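# Four arms build a three-block arch over the desk gap

## Task

Use the three blocks to build an arch spanning the gap between the two desks. Stand each of the two identical leaning blocks upright on one of its ends, one block per desk, with that end flat on the desktop, and tilt the two toward each other. Set the third block, the keystone, centred between them on their slanted upper ends so that both contact joints are closed. Keep all three blocks in a single line. Any number of arms may be used.

## Robot and tools

Robots: four identical i2rt Big YAM arms, named arm1, arm2, arm3 and arm4. Each has six joints, a right hand with index, middle and ring fingers plus a thumb, and a wrist camera (armN_cam_wrist, fisheye, 672x504). Two fixed room cameras, cam_low and cam_low_2 (896x504), watch the scene.

Frame: one shared scene frame in metres. The origin is on the floor and +z points up. The desktops under the arms are at z=0.720. Feet (base_link) sit at about: arm1 (+0.384, +0.507, +0.806), arm2 (-0.377, +0.533, +0.742), arm3 (-0.378, -0.497, +0.784), arm4 (+0.377, -0.505, +0.772). Each foot faces along its own +x, and the quaternions are listed in the calibration data. The hand can reach about 1.06 m from the joint1 axis.

Arm joints (absolute radians): joint1_rad -2.879..2.879, rotation about the foot, positive counter-clockwise seen from above, 0 along the foot's facing. joint2_rad 0..3.141, the shoulder, 0 points the upper arm backward and positive lifts it. joint3_rad 0..3.019, the elbow, 0 is fully folded. joint4_rad -1.692..1.57, hand pitch, positive tips the fingers up. joint5_rad -1.57..1.57, sideways swing, positive toward the arm's right. joint6_rad -2.094..2.094, hand roll, positive clockwise seen from behind. With joints 1, 5 and 6 at 0 and the hand level and pointing forward, the palm faces up and the thumb is on the right.

Hand point axes: +z runs along the straight fingers toward the tips, +x runs across the palm away from the thumb, and +y points out of the palm face (the palm is at y=-0.062). Fingertips reach about 0.12 m past the hand point when straight. A camera mast on the palm side (x 0.05..0.10, z -0.16..-0.11, out to y=+0.06) can collide with things.

Finger keys (hand_index_/middle_/ring_ + mcp, abd, pip, dip; hand_thumb_cmc, _axl, _mcp, _ipl) are absolute goals on a -1..1 scale between each hinge's stops. Moving toward -1 curls the fingers toward the palm and swings the thumb in front of the palm. The straight values are: mcp +0.75, pip +0.58, dip +0.70, abd 0.00, thumb_cmc +0.71, axl +0.68, thumb_mcp +0.23, ipl +0.17. Each motor is independent and acts as a soft servo. hand_current_limit (-1..1) caps current from 0 to 550 mA and starts at +0.4. hand_speed (-0.96..1) sets the set-point rate to (n+1)/2 of 8.5 rad/s and starts at -0.6. An omitted key keeps its goal. Sending a hinge its currently read position slackens a grip.

Tool move: the arguments are arm1..arm4, each optional, and cameras. Each arm gets its own object. An arm left out gets nothing new, but it may still be pushing toward earlier targets. Inside an arm's object you can use:
- joints: absolute targets by key name.
- min_time_s (0.1..8): the shortest duration for that arm's joint motions.
- target: an absolute hand pose [x, y, z, qw, qx, qy, qz] in the scene frame, metres plus a wxyz quaternion, in the same form as the printed hand line. The hand follows a straight path from its hand_target pose. When target is used, joints may contain only hand keys.
- speed: 0.002..0.5 m/s, default 0.25, only valid with target. Rotation is capped at twice that number in rad/s.
All hand paths in one action finish together, each lasting 0.5..10 s, and no action exceeds 15 s. Paths ignore obstacles and other arms. Hands can lag, overshoot the speed, and stop a centimetre or more off the pose. cameras is a list of names or ["all"]. A move with no action returns every state in full, all images, and the scene number. Unknown keys make the call invalid. Out-of-range values get it refused, and then the later move, wait and finished_scene calls in that reply are skipped.

Tool wait: seconds 0..10, plus optional cameras. It commands nothing new.

Tool zoom_image: camera plus region [x0, y0, x1, y1] in pixels, measured from the top-left, at most 504x504. It works only on a camera in the latest images.

Tool finished_scene: scene = the current scene number. It cannot be undone. Call it only once the arch stands without help.

Results:
- The "move" line lists each robot sent a motion, with either done or its worst status.
- Status words: done, off_target (stopped away from target, possibly still pushing), time_out (the joint keeps pushing toward a nearby held target, shown in on_its_own), not_followed (withheld by the self/arm-collision or reach check; "pose unreachable" for a target), limit_stop_at_motor_heat.
- "as last shown" marks robots that were not commanded.
- "pictures" gives the image order.
- on_its_own reports uncommanded behaviour, and "held at" there is a target, not a reading.
- Joint velocities are in rad/s, and "within noise" means the arm is still.
- hand_state words: moving, goal, blocked (pressing), overload (shut down). Currents are in mA, positive when pushing toward -1.
- Torques are in N m, positive toward larger joint values. Torques 3 and 4 wrap at ±28.
- hand_target is the pose the current joint targets would give.

Cautions: Never push or drop blocks out of the work area, and never let them fall far. Release blocks only once they are at rest, and avoid slams and hard shoves. Keep arms from pressing hard on each other, and do not close a hand on another robot's fingers. The arms do not stop on contact and will keep pushing, which overheats motors. A MOTOR HOT line appears at 85 °C, and at 100 °C the arm drops and stays stopped for 30-60 s. A finger motor drawing 495 mA or more for 5 s shuts down for 10 s. Loose blocks may occasionally be nudged by outside disturbances. Time spent thinking lets the scene keep running while the last command is held.

Each tool is called after "Call:" as name([rows], argument=value, ...), one row to a line, values as JSON.

## Session

Call:
move()

Scene clock: 0.00 s.
Joint torques (N m): no reading
Heat: arm1: hottest joint2_rad 29 °C; arm2: hottest joint3_rad 26 °C; arm3: hottest joint1_rad 25 °C; arm4: hottest joint3_rad 27 °C.
Joint velocities: within noise
arm1.joint_positions: joint1_rad=+0.133 joint2_rad=+0.591 joint3_rad=+1.441 joint4_rad=-1.173 joint5_rad=+0.009 joint6_rad=+1.082 hand_index_mcp=+0.753 hand_index_abd=+0.000 hand_index_pip=+0.577 hand_index_dip=+0.696 hand_middle_mcp=+0.753 hand_middle_abd=+0.000 hand_middle_pip=+0.577 hand_middle_dip=+0.696 hand_ring_mcp=+0.753 hand_ring_abd=+0.000 hand_ring_pip=+0.577 hand_ring_dip=+0.696 hand_thumb_cmc=+0.714 hand_thumb_axl=+0.677 hand_thumb_mcp=+0.226 hand_thumb_ipl=+0.168 hand_current_limit=+0.400 hand_speed=-0.600
arm1.joint_status: not commanded
arm1.hand_state: goal,goal,goal,goal,goal,goal,goal,goal,goal,goal,goal,goal,goal,goal,goal,goal
arm1.index_mcp_current_ma: 0
arm1.index_abd_current_ma: 0
arm1.index_pip_current_ma: 0
arm1.index_dip_current_ma: 0
arm1.middle_mcp_current_ma: 0
arm1.middle_abd_current_ma: 0
arm1.middle_pip_current_ma: 0
arm1.middle_dip_current_ma: 0
arm1.ring_mcp_current_ma: 0
arm1.ring_abd_current_ma: 0
arm1.ring_pip_current_ma: 0
arm1.ring_dip_current_ma: 0
arm1.thumb_cmc_current_ma: 0
arm1.thumb_axl_current_ma: 0
arm1.thumb_mcp_current_ma: 0
arm1.thumb_ipl_current_ma: 0
arm1.hand_goal_index_mcp: 0.754
arm1.hand_goal_index_abd: 0.000
arm1.hand_goal_index_pip: 0.576
arm1.hand_goal_index_dip: 0.696
arm1.hand_goal_middle_mcp: 0.754
arm1.hand_goal_middle_abd: 0.000
arm1.hand_goal_middle_pip: 0.576
arm1.hand_goal_middle_dip: 0.696
arm1.hand_goal_ring_mcp: 0.754
arm1.hand_goal_ring_abd: 0.000
arm1.hand_goal_ring_pip: 0.576
arm1.hand_goal_ring_dip: 0.696
arm1.hand_goal_thumb_cmc: 0.714
arm1.hand_goal_thumb_axl: 0.678
arm1.hand_goal_thumb_mcp: 0.226
arm1.hand_goal_thumb_ipl: 0.168
arm1.hand: x=+0.1658 y=+0.3788 z=+1.4311 quat_wxyz=(+0.574, +0.512, -0.630, +0.110) (m; scene frame)
arm1.hand_target: x=+0.1686 y=+0.3822 z=+1.4444 quat_wxyz=(+0.586, +0.506, -0.623, +0.112) (m; scene frame)
arm1.hand_status: not commanded
arm2.joint_positions: joint1_rad=-0.448 joint2_rad=+0.573 joint3_rad=+1.398 joint4_rad=-1.247 joint5_rad=-0.048 joint6_rad=+1.051 hand_index_mcp=+0.753 hand_index_abd=+0.000 hand_index_pip=+0.577 hand_index_dip=+0.696 hand_middle_mcp=+0.753 hand_middle_abd=+0.000 hand_middle_pip=+0.577 hand_middle_dip=+0.696 hand_ring_mcp=+0.753 hand_ring_abd=+0.000 hand_ring_pip=+0.577 hand_ring_dip=+0.696 hand_thumb_cmc=+0.714 hand_thumb_axl=+0.677 hand_thumb_mcp=+0.226 hand_thumb_ipl=+0.168 hand_current_limit=+0.400 hand_speed=-0.600
arm2.joint_status: not commanded
arm2.hand_state: goal,goal,goal,goal,goal,goal,goal,goal,goal,goal,goal,goal,goal,goal,goal,goal
arm2.index_mcp_current_ma: 0
arm2.index_abd_current_ma: 0
arm2.index_pip_current_ma: 0
arm2.index_dip_current_ma: 0
arm2.middle_mcp_current_ma: 0
arm2.middle_abd_current_ma: 0
arm2.middle_pip_current_ma: 0
arm2.middle_dip_current_ma: 0
arm2.ring_mcp_current_ma: 0
arm2.ring_abd_current_ma: 0
arm2.ring_pip_current_ma: 0
arm2.ring_dip_current_ma: 0
arm2.thumb_cmc_current_ma: 0
arm2.thumb_axl_current_ma: 0
arm2.thumb_mcp_current_ma: 0
arm2.thumb_ipl_current_ma: 0
arm2.hand_goal_index_mcp: 0.754
arm2.hand_goal_index_abd: 0.000
arm2.hand_goal_index_pip: 0.576
arm2.hand_goal_index_dip: 0.696
arm2.hand_goal_middle_mcp: 0.754
arm2.hand_goal_middle_abd: 0.000
arm2.hand_goal_middle_pip: 0.576
arm2.hand_goal_middle_dip: 0.696
arm2.hand_goal_ring_mcp: 0.754
arm2.hand_goal_ring_abd: 0.000
arm2.hand_goal_ring_pip: 0.576
arm2.hand_goal_ring_dip: 0.696
arm2.hand_goal_thumb_cmc: 0.714
arm2.hand_goal_thumb_axl: 0.678
arm2.hand_goal_thumb_mcp: 0.226
arm2.hand_goal_thumb_ipl: 0.168
arm2.hand: x=-0.3626 y=+0.2886 z=+1.3352 quat_wxyz=(+0.405, +0.793, -0.270, +0.366) (m; scene frame)
arm2.hand_target: x=-0.3638 y=+0.2923 z=+1.3472 quat_wxyz=(+0.414, +0.786, -0.267, +0.374) (m; scene frame)
arm2.hand_status: not commanded
arm3.joint_positions: joint1_rad=-0.486 joint2_rad=+0.616 joint3_rad=+1.393 joint4_rad=-1.200 joint5_rad=-0.022 joint6_rad=+1.102 hand_index_mcp=+0.753 hand_index_abd=+0.000 hand_index_pip=+0.577 hand_index_dip=+0.696 hand_middle_mcp=+0.753 hand_middle_abd=+0.000 hand_middle_pip=+0.577 hand_middle_dip=+0.696 hand_ring_mcp=+0.753 hand_ring_abd=+0.000 hand_ring_pip=+0.577 hand_ring_dip=+0.696 hand_thumb_cmc=+0.714 hand_thumb_axl=+0.677 hand_thumb_mcp=+0.226 hand_thumb_ipl=+0.168 hand_current_limit=+0.400 hand_speed=-0.600
arm3.joint_status: not commanded
arm3.hand_state: goal,goal,goal,goal,goal,goal,goal,goal,goal,goal,goal,goal,goal,goal,goal,goal
arm3.index_mcp_current_ma: 0
arm3.index_abd_current_ma: 0
arm3.index_pip_current_ma: 0
arm3.index_dip_current_ma: 0
arm3.middle_mcp_current_ma: 0
arm3.middle_abd_current_ma: 0
arm3.middle_pip_current_ma: 0
arm3.middle_dip_current_ma: 0
arm3.ring_mcp_current_ma: 0
arm3.ring_abd_current_ma: 0
arm3.ring_pip_current_ma: 0
arm3.ring_dip_current_ma: 0
arm3.thumb_cmc_current_ma: 0
arm3.thumb_axl_current_ma: 0
arm3.thumb_mcp_current_ma: 0
arm3.thumb_ipl_current_ma: 0
arm3.hand_goal_index_mcp: 0.754
arm3.hand_goal_index_abd: 0.000
arm3.hand_goal_index_pip: 0.576
arm3.hand_goal_index_dip: 0.696
arm3.hand_goal_middle_mcp: 0.754
arm3.hand_goal_middle_abd: 0.000
arm3.hand_goal_middle_pip: 0.576
arm3.hand_goal_middle_dip: 0.696
arm3.hand_goal_ring_mcp: 0.754
arm3.hand_goal_ring_abd: 0.000
arm3.hand_goal_ring_pip: 0.576
arm3.hand_goal_ring_dip: 0.696
arm3.hand_goal_thumb_cmc: 0.714
arm3.hand_goal_thumb_axl: 0.678
arm3.hand_goal_thumb_mcp: 0.226
arm3.hand_goal_thumb_ipl: 0.168
arm3.hand: x=-0.1076 y=-0.4854 z=+1.3707 quat_wxyz=(+0.023, +0.767, +0.340, +0.543) (m; scene frame)
arm3.hand_target: x=-0.1111 y=-0.4866 z=+1.3818 quat_wxyz=(+0.024, +0.761, +0.337, +0.553) (m; scene frame)
arm3.hand_status: not commanded
arm4.joint_positions: joint1_rad=-0.460 joint2_rad=+0.567 joint3_rad=+1.350 joint4_rad=-1.191 joint5_rad=-0.033 joint6_rad=+1.120 hand_index_mcp=+0.753 hand_index_abd=+0.000 hand_index_pip=+0.577 hand_index_dip=+0.696 hand_middle_mcp=+0.753 hand_middle_abd=+0.000 hand_middle_pip=+0.577 hand_middle_dip=+0.696 hand_ring_mcp=+0.753 hand_ring_abd=+0.000 hand_ring_pip=+0.577 hand_ring_dip=+0.696 hand_thumb_cmc=+0.714 hand_thumb_axl=+0.677 hand_thumb_mcp=+0.226 hand_thumb_ipl=+0.168 hand_current_limit=+0.400 hand_speed=-0.600
arm4.joint_status: not commanded
arm4.hand_state: goal,goal,goal,goal,goal,goal,goal,goal,goal,goal,goal,goal,goal,goal,goal,goal
arm4.index_mcp_current_ma: 0
arm4.index_abd_current_ma: 0
arm4.index_pip_current_ma: 0
arm4.index_dip_current_ma: 0
arm4.middle_mcp_current_ma: 0
arm4.middle_abd_current_ma: 0
arm4.middle_pip_current_ma: 0
arm4.middle_dip_current_ma: 0
arm4.ring_mcp_current_ma: 0
arm4.ring_abd_current_ma: 0
arm4.ring_pip_current_ma: 0
arm4.ring_dip_current_ma: 0
arm4.thumb_cmc_current_ma: 0
arm4.thumb_axl_current_ma: 0
arm4.thumb_mcp_current_ma: 0
arm4.thumb_ipl_current_ma: 0
arm4.hand_goal_index_mcp: 0.754
arm4.hand_goal_index_abd: 0.000
arm4.hand_goal_index_pip: 0.576
arm4.hand_goal_index_dip: 0.696
arm4.hand_goal_middle_mcp: 0.754
arm4.hand_goal_middle_abd: 0.000
arm4.hand_goal_middle_pip: 0.576
arm4.hand_goal_middle_dip: 0.696
arm4.hand_goal_ring_mcp: 0.754
arm4.hand_goal_ring_abd: 0.000
arm4.hand_goal_ring_pip: 0.576
arm4.hand_goal_ring_dip: 0.696
arm4.hand_goal_thumb_cmc: 0.714
arm4.hand_goal_thumb_axl: 0.678
arm4.hand_goal_thumb_mcp: 0.226
arm4.hand_goal_thumb_ipl: 0.168
arm4.hand: x=+0.3844 y=-0.2420 z=+1.3467 quat_wxyz=(-0.360, +0.334, +0.769, +0.410) (m; scene frame)
arm4.hand_target: x=+0.3855 y=-0.2461 z=+1.3602 quat_wxyz=(-0.368, +0.330, +0.761, +0.419) (m; scene frame)
arm4.hand_status: not commanded
pictures: arm1_cam_wrist, arm2_cam_wrist, arm3_cam_wrist, arm4_cam_wrist, cam_low, cam_low_2
camera_calibration:
arm1_cam_wrist: T_world_to_cam=[[-0.630975, 0.703568, -0.326899, 0.335532], [0.773559, 0.538542, -0.334034, 0.0940091], [-0.0589666, -0.463643, -0.884058, 1.57586], [0, 0, 0, 1]] pos_world=[0.231914, 0.44394, 1.53424]
arm2_cam_wrist: T_world_to_cam=[[-0.896737, -0.202947, -0.393287, 0.292385], [-0.0937705, 0.95561, -0.279313, 0.0178169], [0.432515, -0.213592, -0.875962, 1.50891], [0, 0, 0, 1]] pos_world=[-0.388765, 0.364604, 1.44172]
arm3_cam_wrist: T_world_to_cam=[[0.162161, -0.900218, -0.404119, 0.172313], [-0.965845, -0.0609217, -0.251855, 0.16472], [0.202105, 0.431158, -0.87935, 1.55853], [0, 0, 0, 1]] pos_world=[-0.183835, -0.506818, 1.48161]
arm4_cam_wrist: T_world_to_cam=[[0.902631, 0.0696786, -0.424738, 0.271116], [-0.0444199, -0.96646, -0.252947, 0.0773837], [-0.428117, 0.247185, -0.869261, 1.52024], [0, 0, 0, 1]] pos_world=[0.40956, -0.319883, 1.45621]

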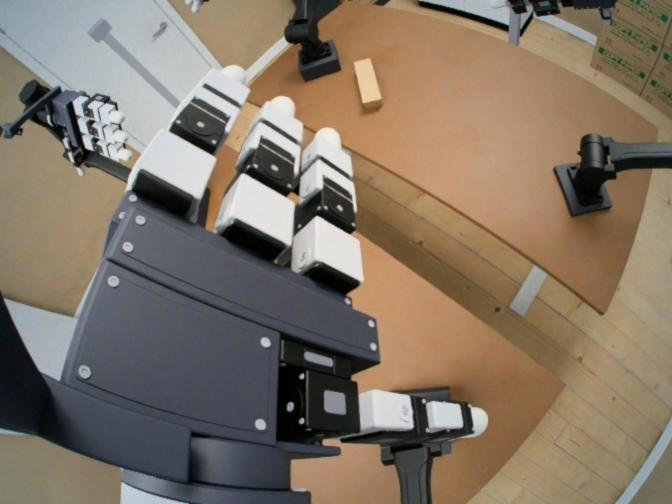

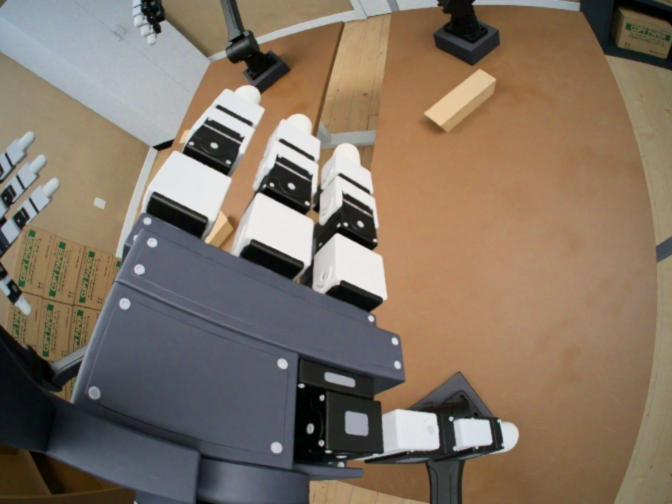

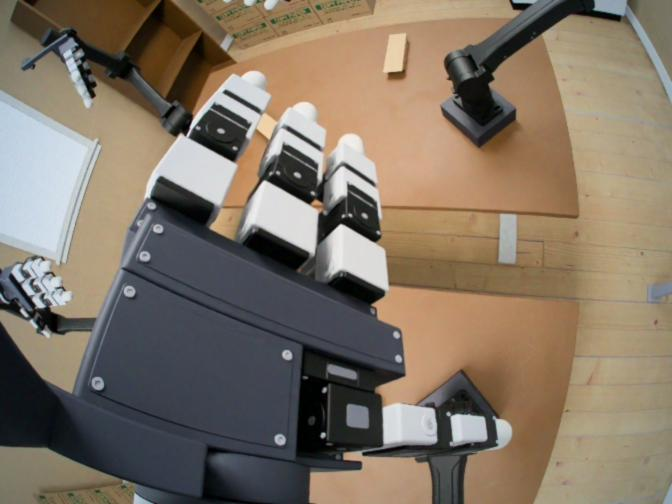

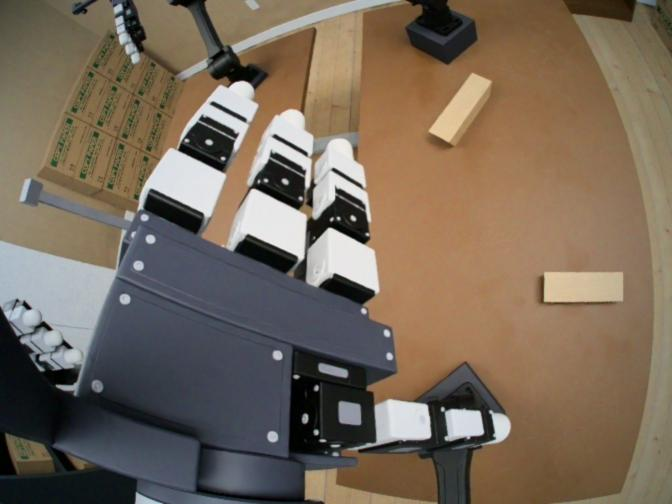

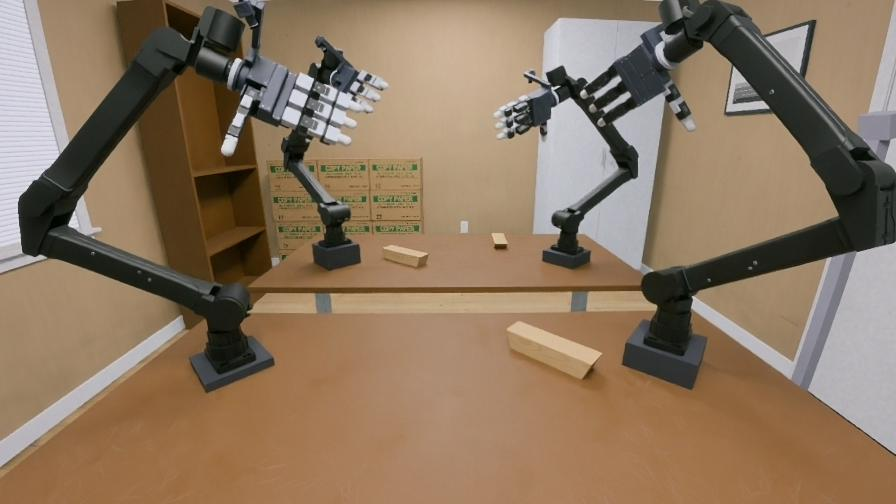

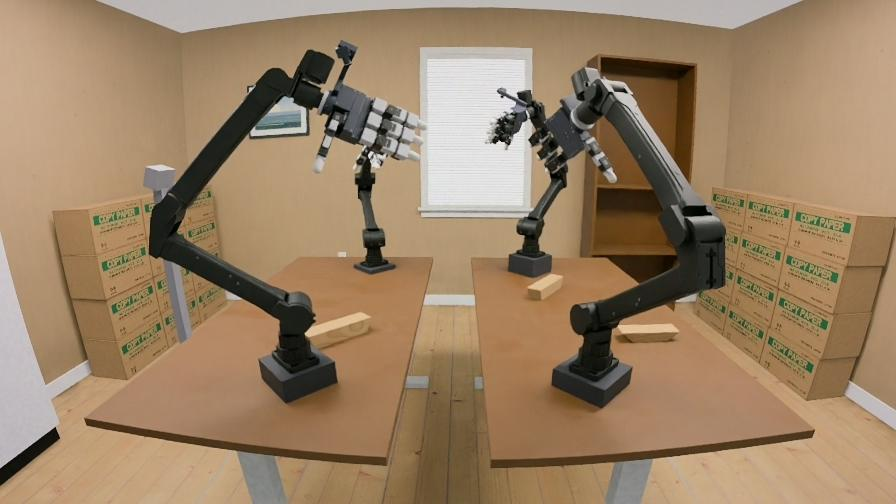

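Call:
zoom_image(camera="cam_low_2", region=[500, 260, 700, 360])

Call:
zoom_image(camera="cam_low_2", region=[280, 290, 400, 360])

Call:
zoom_image(camera="cam_low", region=[480, 300, 640, 400])

Call:
zoom_image(camera="cam_low", region=[370, 220, 530, 280])

Call:
zoom_image(camera="arm4_cam_wrist", region=[400, 40, 660, 330])

Scaled by 2.520 from the camera's 896x504 image, which has a finer 1280x720 frame.

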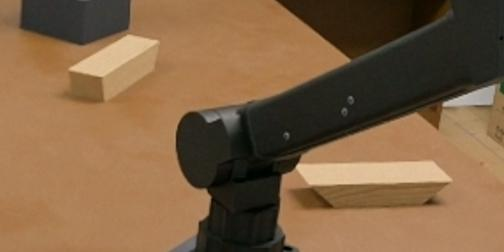

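Scaled by 4.200 from the camera's 896x504 image, which has a finer 1280x720 frame.

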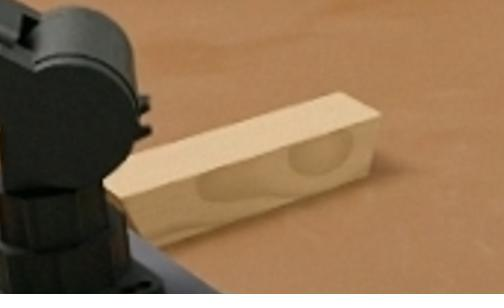

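Scaled by 3.150 from the camera's 896x504 image, which has a finer 1280x720 frame.

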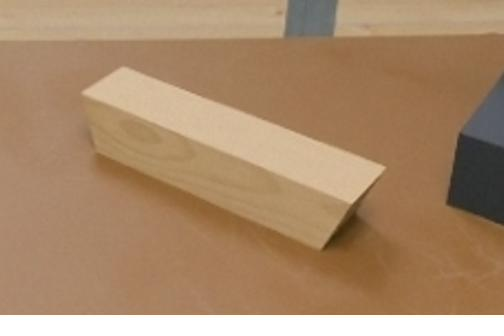

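Scaled by 3.150 from the camera's 896x504 image, which has a finer 1280x720 frame.

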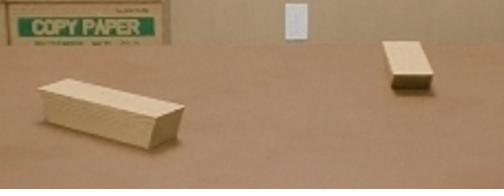

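Scaled by 1.738 from the camera's 672x504 image, which has a finer 960x720 frame.

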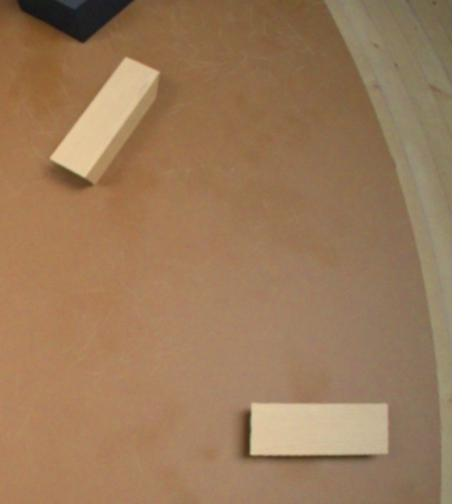

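Call:
move(arm3={"joints": {"joint1_rad": 0.827, "joint2_rad": 1.40, "joint3_rad": 0.92, "joint4_rad": -1.68, "joint5_rad": 0.518, "joint6_rad": -0.499, "hand_index_mcp": 0.95, "hand_middle_mcp": 0.95, "hand_ring_mcp": 0.95, "hand_index_pip": 0.12, "hand_middle_pip": 0.12, "hand_ring_pip": 0.12, "hand_index_dip": -0.174, "hand_middle_dip": -0.174, "hand_ring_dip": -0.174, "hand_thumb_cmc": -0.829, "hand_thumb_mcp": 0.0, "hand_thumb_ipl": 0.168}, "min_time_s": 4}, arm1={"joints": {"joint1_rad": 0.965, "joint2_rad": 1.56, "joint3_rad": 1.03, "joint4_rad": -1.68, "joint5_rad": 0.559, "joint6_rad": -0.552, "hand_index_mcp": 0.95, "hand_middle_mcp": 0.95, "hand_ring_mcp": 0.95, "hand_index_pip": 0.12, "hand_middle_pip": 0.12, "hand_ring_pip": 0.12, "hand_index_dip": -0.174, "hand_middle_dip": -0.174, "hand_ring_dip": -0.174, "hand_thumb_cmc": -0.829, "hand_thumb_mcp": 0.0, "hand_thumb_ipl": 0.168}, "min_time_s": 4}, arm4={"joints": {"joint1_rad": -1.375, "joint2_rad": 1.51, "joint3_rad": 1.07, "joint4_rad": -1.68, "joint5_rad": 0.435, "joint6_rad": -0.484, "hand_index_mcp": 0.95, "hand_middle_mcp": 0.95, "hand_ring_mcp": 0.95, "hand_index_pip": 0.15, "hand_middle_pip": 0.15, "hand_ring_pip": 0.15, "hand_index_dip": -0.174, "hand_middle_dip": -0.174, "hand_ring_dip": -0.174, "hand_thumb_cmc": -0.829, "hand_thumb_mcp": 0.0, "hand_thumb_ipl": 0.168}, "min_time_s": 4}, cameras=["arm1_cam_wrist", "arm3_cam_wrist", "arm4_cam_wrist", "cam_low", "cam_low_2"])

Scene clock: 71.03 s.
Joint torques (N m): arm1=[-0.21 -8.53 5.9 -2.7 0.58 -0.15] | arm2=[2.55 2.2 10.26 2.41 -0.01 -0.17] | arm3=[-0.73 -6.77 8.35 -1.25 0.62 -0.19] | arm4=[-1.08 -6.89 6 -0.92 0.52 -0.22]
Heat: arm1: hottest joint3_rad 32 °C; arm2: hottest joint3_rad 30 °C; arm3: hottest joint3_rad 29 °C; arm4: hottest joint3_rad 34 °C.
move: arm1 done; arm3 done; arm4 done
Joint velocities: within noise
arm1.joint_positions: joint1_rad=+0.959 joint2_rad=+1.559 joint3_rad=+1.031 joint4_rad=-1.657 joint5_rad=+0.556 joint6_rad=-0.538 hand_index_mcp=+0.944 hand_index_abd=+0.001 hand_index_pip=+0.122 hand_index_dip=-0.171 hand_middle_mcp=+0.945 hand_middle_abd=+0.001 hand_middle_pip=+0.121 hand_middle_dip=-0.171 hand_ring_mcp=+0.944 hand_ring_abd=+0.001 hand_ring_pip=+0.122 hand_ring_dip=-0.171 hand_thumb_cmc=-0.829 hand_thumb_axl=+0.677 hand_thumb_mcp=-0.002 hand_thumb_ipl=+0.168 hand_current_limit=+0.400 hand_speed=-0.600
arm1.joint_status: all done
joint sent to its limit — arm1.joint4_rad, lower limit.
arm1.hand_state: goal,goal,goal,goal,goal,goal,goal,goal,goal,goal,goal,goal,goal,goal,goal,goal
arm1.index_mcp_current_ma: -6
arm1.index_abd_current_ma: 0
arm1.index_pip_current_ma: 1
arm1.index_dip_current_ma: 2
arm1.middle_mcp_current_ma: -5
arm1.middle_abd_current_ma: 0
arm1.middle_pip_current_ma: 1
arm1.middle_dip_current_ma: 2
arm1.ring_mcp_current_ma: -5
arm1.ring_abd_current_ma: 0
arm1.ring_pip_current_ma: 1
arm1.ring_dip_current_ma: 2
arm1.thumb_cmc_current_ma: 0
arm1.thumb_axl_current_ma: 0
arm1.thumb_mcp_current_ma: -1
arm1.thumb_ipl_current_ma: 0
arm1.hand_goal_index_mcp: 0.950
arm1.hand_goal_index_abd: 0.000
arm1.hand_goal_index_pip: 0.120
arm1.hand_goal_index_dip: -0.174
arm1.hand_goal_middle_mcp: 0.950
arm1.hand_goal_middle_abd: 0.000
arm1.hand_goal_middle_pip: 0.120
arm1.hand_goal_middle_dip: -0.174
arm1.hand_goal_ring_mcp: 0.950
arm1.hand_goal_ring_abd: 0.000
arm1.hand_goal_ring_pip: 0.120
arm1.hand_goal_ring_dip: -0.174
arm1.hand_goal_thumb_cmc: -0.828
arm1.hand_goal_thumb_axl: 0.678
arm1.hand_goal_thumb_mcp: 0.000
arm1.hand_goal_thumb_ipl: 0.168
arm1.hand: x=+0.3605 y=+0.1506 z=+0.8833 quat_wxyz=(-0.337, +0.838, +0.381, -0.199) (m; scene frame)
arm1.hand_target: x=+0.3625 y=+0.1564 z=+0.8839 quat_wxyz=(-0.348, +0.829, +0.392, -0.196) (m; scene frame)
arm1.hand_status: not commanded
arm2: as last shown
arm2.joint_positions: joint1_rad=-0.448 joint2_rad=+0.573 joint3_rad=+1.398 joint4_rad=-1.247 joint5_rad=-0.048 joint6_rad=+1.051 hand_index_mcp=+0.755 hand_index_abd=+0.001 hand_index_pip=+0.577 hand_index_dip=+0.696 hand_middle_mcp=+0.755 hand_middle_abd=+0.001 hand_middle_pip=+0.577 hand_middle_dip=+0.696 hand_ring_mcp=+0.755 hand_ring_abd=+0.001 hand_ring_pip=+0.577 hand_ring_dip=+0.696 hand_thumb_cmc=+0.715 hand_thumb_axl=+0.677 hand_thumb_mcp=+0.226 hand_thumb_ipl=+0.168 hand_current_limit=+0.400 hand_speed=-0.600
arm2.index_mcp_current_ma: 1
arm2.index_pip_current_ma: 1
arm2.middle_mcp_current_ma: 1
arm2.middle_pip_current_ma: 1
arm2.ring_mcp_current_ma: 1
arm2.ring_pip_current_ma: 1
arm2.thumb_cmc_current_ma: 1
arm2.thumb_axl_current_ma: -1
arm3.joint_positions: joint1_rad=+0.814 joint2_rad=+1.391 joint3_rad=+0.921 joint4_rad=-1.665 joint5_rad=+0.515 joint6_rad=-0.482 hand_index_mcp=+0.945 hand_index_abd=+0.001 hand_index_pip=+0.122 hand_index_dip=-0.171 hand_middle_mcp=+0.944 hand_middle_abd=+0.001 hand_middle_pip=+0.122 hand_middle_dip=-0.171 hand_ring_mcp=+0.945 hand_ring_abd=+0.001 hand_ring_pip=+0.122 hand_ring_dip=-0.170 hand_thumb_cmc=-0.828 hand_thumb_axl=+0.677 hand_thumb_mcp=-0.002 hand_thumb_ipl=+0.168 hand_current_limit=+0.400 hand_speed=-0.600
arm3.joint_status: all done
joint sent to its limit — arm3.joint4_rad, lower limit.
arm3.hand_state: goal,goal,goal,goal,goal,goal,goal,goal,goal,goal,goal,goal,goal,goal,goal,goal
arm3.index_mcp_current_ma: -3
arm3.index_abd_current_ma: 0
arm3.index_pip_current_ma: 0
arm3.index_dip_current_ma: 1
arm3.middle_mcp_current_ma: -4
arm3.middle_abd_current_ma: 0
arm3.middle_pip_current_ma: 0
arm3.middle_dip_current_ma: 1
arm3.ring_mcp_current_ma: -2
arm3.ring_abd_current_ma: 0
arm3.ring_pip_current_ma: 0
arm3.ring_dip_current_ma: 2
arm3.thumb_cmc_current_ma: 0
arm3.thumb_axl_current_ma: 0
arm3.thumb_mcp_current_ma: -1
arm3.thumb_ipl_current_ma: 0
arm3.hand_goal_index_mcp: 0.950
arm3.hand_goal_index_abd: 0.000
arm3.hand_goal_index_pip: 0.120
arm3.hand_goal_index_dip: -0.174
arm3.hand_goal_middle_mcp: 0.950
arm3.hand_goal_middle_abd: 0.000
arm3.hand_goal_middle_pip: 0.120
arm3.hand_goal_middle_dip: -0.174
arm3.hand_goal_ring_mcp: 0.950
arm3.hand_goal_ring_abd: 0.000
arm3.hand_goal_ring_pip: 0.120
arm3.hand_goal_ring_dip: -0.174
arm3.hand_goal_thumb_cmc: -0.828
arm3.hand_goal_thumb_axl: 0.678
arm3.hand_goal_thumb_mcp: 0.000
arm3.hand_goal_thumb_ipl: 0.168
arm3.hand: x=-0.3344 y=-0.1838 z=+0.8820 quat_wxyz=(+0.187, -0.326, +0.872, -0.313) (m; scene frame)
arm3.hand_target: x=-0.3386 y=-0.1878 z=+0.8792 quat_wxyz=(+0.185, -0.341, +0.863, -0.324) (m; scene frame)
arm3.hand_status: not commanded
arm4.joint_positions: joint1_rad=-1.367 joint2_rad=+1.498 joint3_rad=+1.070 joint4_rad=-1.666 joint5_rad=+0.433 joint6_rad=-0.470 hand_index_mcp=+0.945 hand_index_abd=+0.001 hand_index_pip=+0.152 hand_index_dip=-0.171 hand_middle_mcp=+0.946 hand_middle_abd=+0.001 hand_middle_pip=+0.152 hand_middle_dip=-0.171 hand_ring_mcp=+0.945 hand_ring_abd=+0.001 hand_ring_pip=+0.152 hand_ring_dip=-0.171 hand_thumb_cmc=-0.828 hand_thumb_axl=+0.677 hand_thumb_mcp=-0.002 hand_thumb_ipl=+0.168 hand_current_limit=+0.400 hand_speed=-0.600
arm4.joint_status: all done
joint sent to its limit — arm4.joint4_rad, lower limit.
arm4.hand_state: goal,goal,goal,goal,goal,goal,goal,goal,goal,goal,goal,goal,goal,goal,goal,goal
arm4.index_mcp_current_ma: -10
arm4.index_abd_current_ma: 1
arm4.index_pip_current_ma: 2
arm4.index_dip_current_ma: 6
arm4.middle_mcp_current_ma: -9
arm4.middle_abd_current_ma: 1
arm4.middle_pip_current_ma: 2
arm4.middle_dip_current_ma: 5
arm4.ring_mcp_current_ma: -9
arm4.ring_abd_current_ma: 1
arm4.ring_pip_current_ma: 2
arm4.ring_dip_current_ma: 6
arm4.thumb_cmc_current_ma: 0
arm4.thumb_axl_current_ma: -1
arm4.thumb_mcp_current_ma: -5
arm4.thumb_ipl_current_ma: 0
arm4.hand_goal_index_mcp: 0.950
arm4.hand_goal_index_abd: 0.000
arm4.hand_goal_index_pip: 0.150
arm4.hand_goal_index_dip: -0.174
arm4.hand_goal_middle_mcp: 0.950
arm4.hand_goal_middle_abd: 0.000
arm4.hand_goal_middle_pip: 0.150
arm4.hand_goal_middle_dip: -0.174
arm4.hand_goal_ring_mcp: 0.950
arm4.hand_goal_ring_abd: 0.000
arm4.hand_goal_ring_pip: 0.150
arm4.hand_goal_ring_dip: -0.174
arm4.hand_goal_thumb_cmc: -0.828
arm4.hand_goal_thumb_axl: 0.678
arm4.hand_goal_thumb_mcp: 0.000
arm4.hand_goal_thumb_ipl: 0.168
arm4.hand: x=+0.6371 y=-0.2434 z=+0.8760 quat_wxyz=(+0.048, +0.021, +0.943, -0.328) (m; scene frame)
arm4.hand_target: x=+0.6364 y=-0.2483 z=+0.8724 quat_wxyz=(+0.038, +0.015, +0.940, -0.338) (m; scene frame)
arm4.hand_status: not commanded
pictures: arm1_cam_wrist, arm3_cam_wrist, arm4_cam_wrist, cam_low, cam_low_2
camera_calibration:
arm1_cam_wrist: T_world_to_cam=[[-0.130132, -0.908056, -0.398121, 0.564937], [-0.0695749, -0.392182, 0.917253, -0.777844], [-0.989053, 0.147063, -0.0121423, 0.470365], [0, 0, 0, 1]] pos_world=[0.484614, 0.138765, 0.944104]
arm3_cam_wrist: T_world_to_cam=[[0.2974, 0.90278, -0.310713, 0.577385], [0.146099, 0.278573, 0.949238, -0.784155], [0.943508, -0.327698, -0.0490479, 0.42073], [0, 0, 0, 1]] pos_world=[-0.454112, -0.164934, 0.944386]
arm4_cam_wrist: T_world_to_cam=[[0.839672, 0.472649, -0.267497, -0.156289], [0.29981, 0.00728367, 0.953971, -1.07129], [0.452842, -0.881221, -0.135589, -0.259018], [0, 0, 0, 1]] pos_world=[0.569709, -0.146579, 0.945053]

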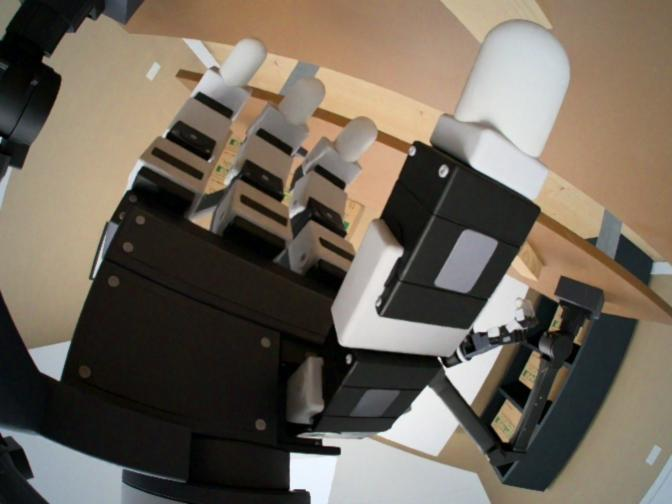

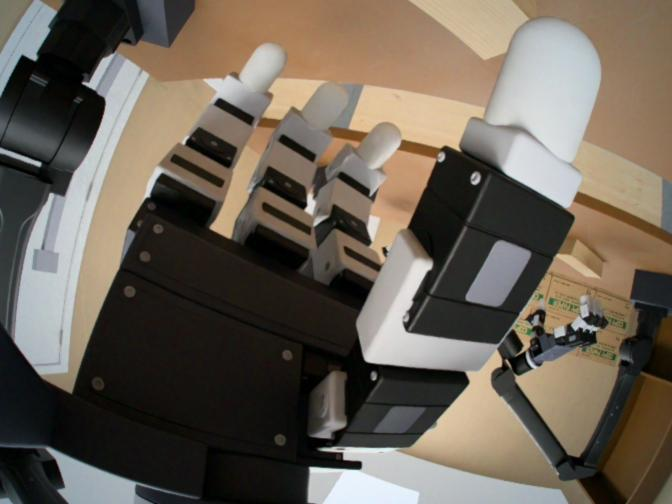

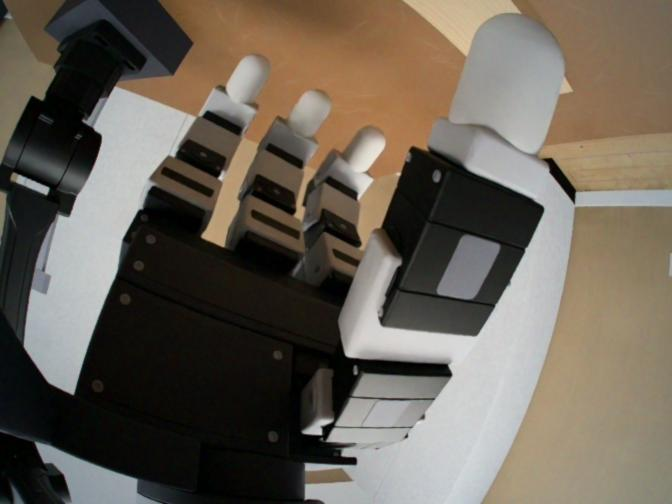

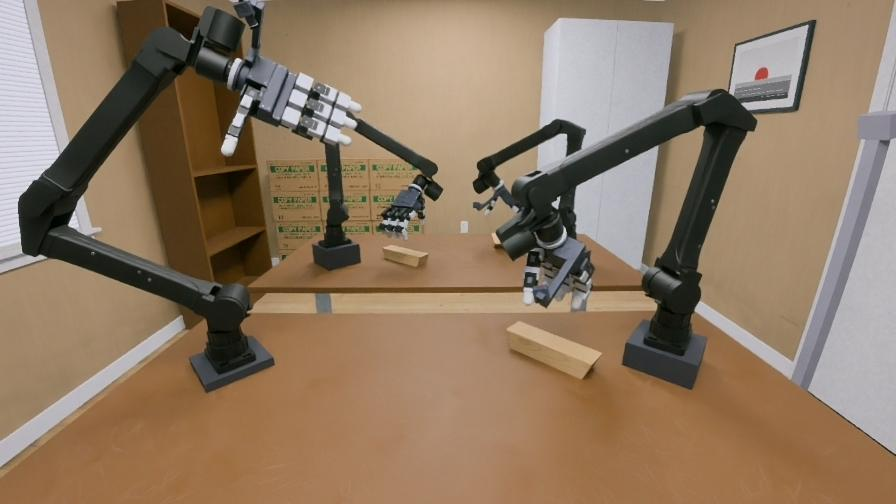

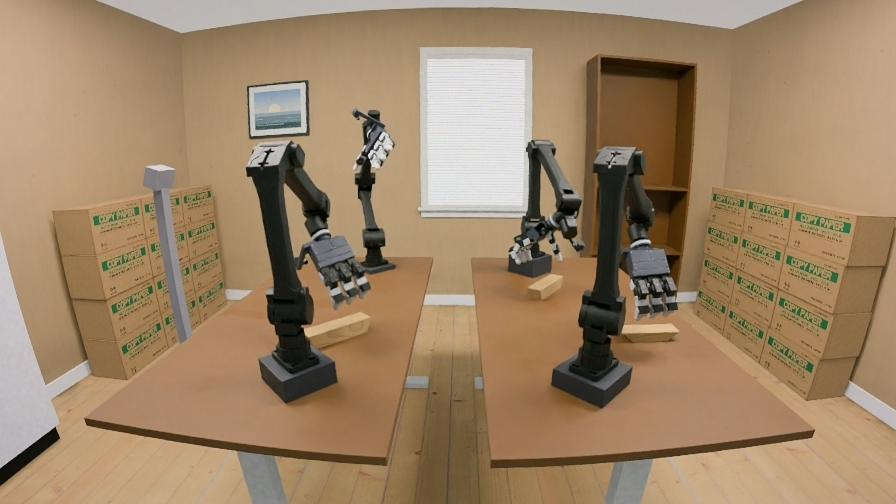

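Call:
zoom_image(camera="arm3_cam_wrist", region=[380, 0, 560, 120])

Call:
zoom_image(camera="arm1_cam_wrist", region=[420, 0, 600, 120])

Call:
zoom_image(camera="arm4_cam_wrist", region=[380, 0, 620, 160])

Call:
zoom_image(camera="cam_low", region=[490, 240, 620, 390])

Call:
zoom_image(camera="cam_low_2", region=[280, 240, 400, 360])

Call:
zoom_image(camera="cam_low", region=[360, 160, 540, 280])

Call:
zoom_image(camera="cam_low_2", region=[500, 220, 700, 360])

Scaled by 2.800 from the camera's 672x504 image, which has a finer 960x720 frame.

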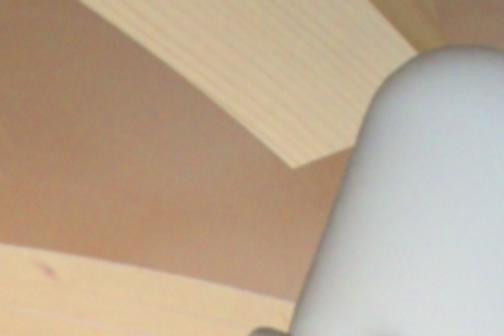

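Scaled by 2.800 from the camera's 672x504 image, which has a finer 960x720 frame.

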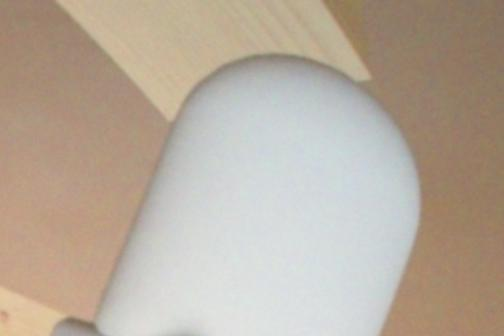

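Scaled by 2.100 from the camera's 672x504 image, which has a finer 960x720 frame.

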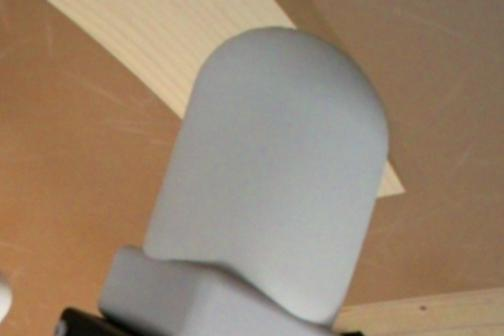

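Scaled by 3.360 from the camera's 896x504 image, which has a finer 1280x720 frame.

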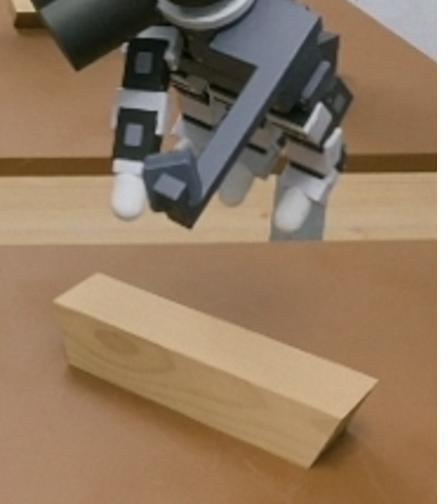

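Scaled by 4.200 from the camera's 896x504 image, which has a finer 1280x720 frame.

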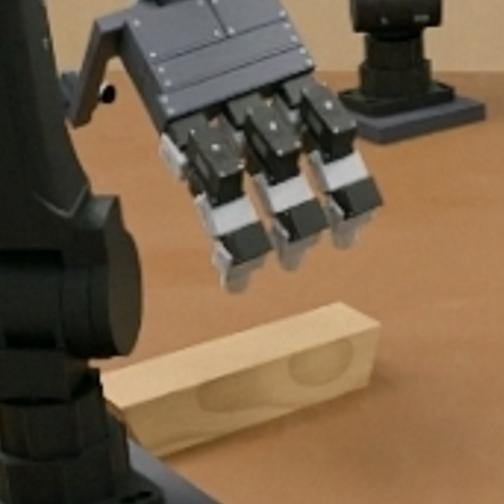

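Scaled by 2.800 from the camera's 896x504 image, which has a finer 1280x720 frame.

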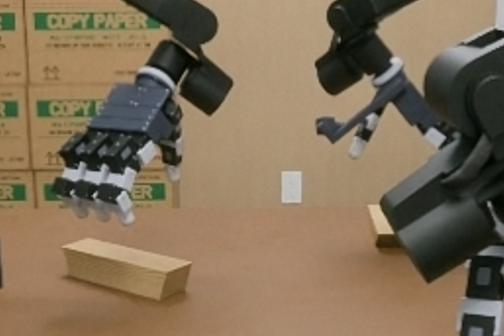

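Scaled by 2.520 from the camera's 896x504 image, which has a finer 1280x720 frame.

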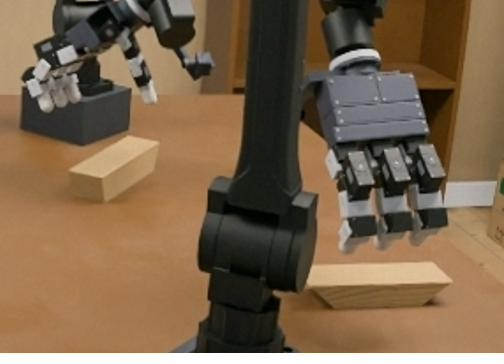

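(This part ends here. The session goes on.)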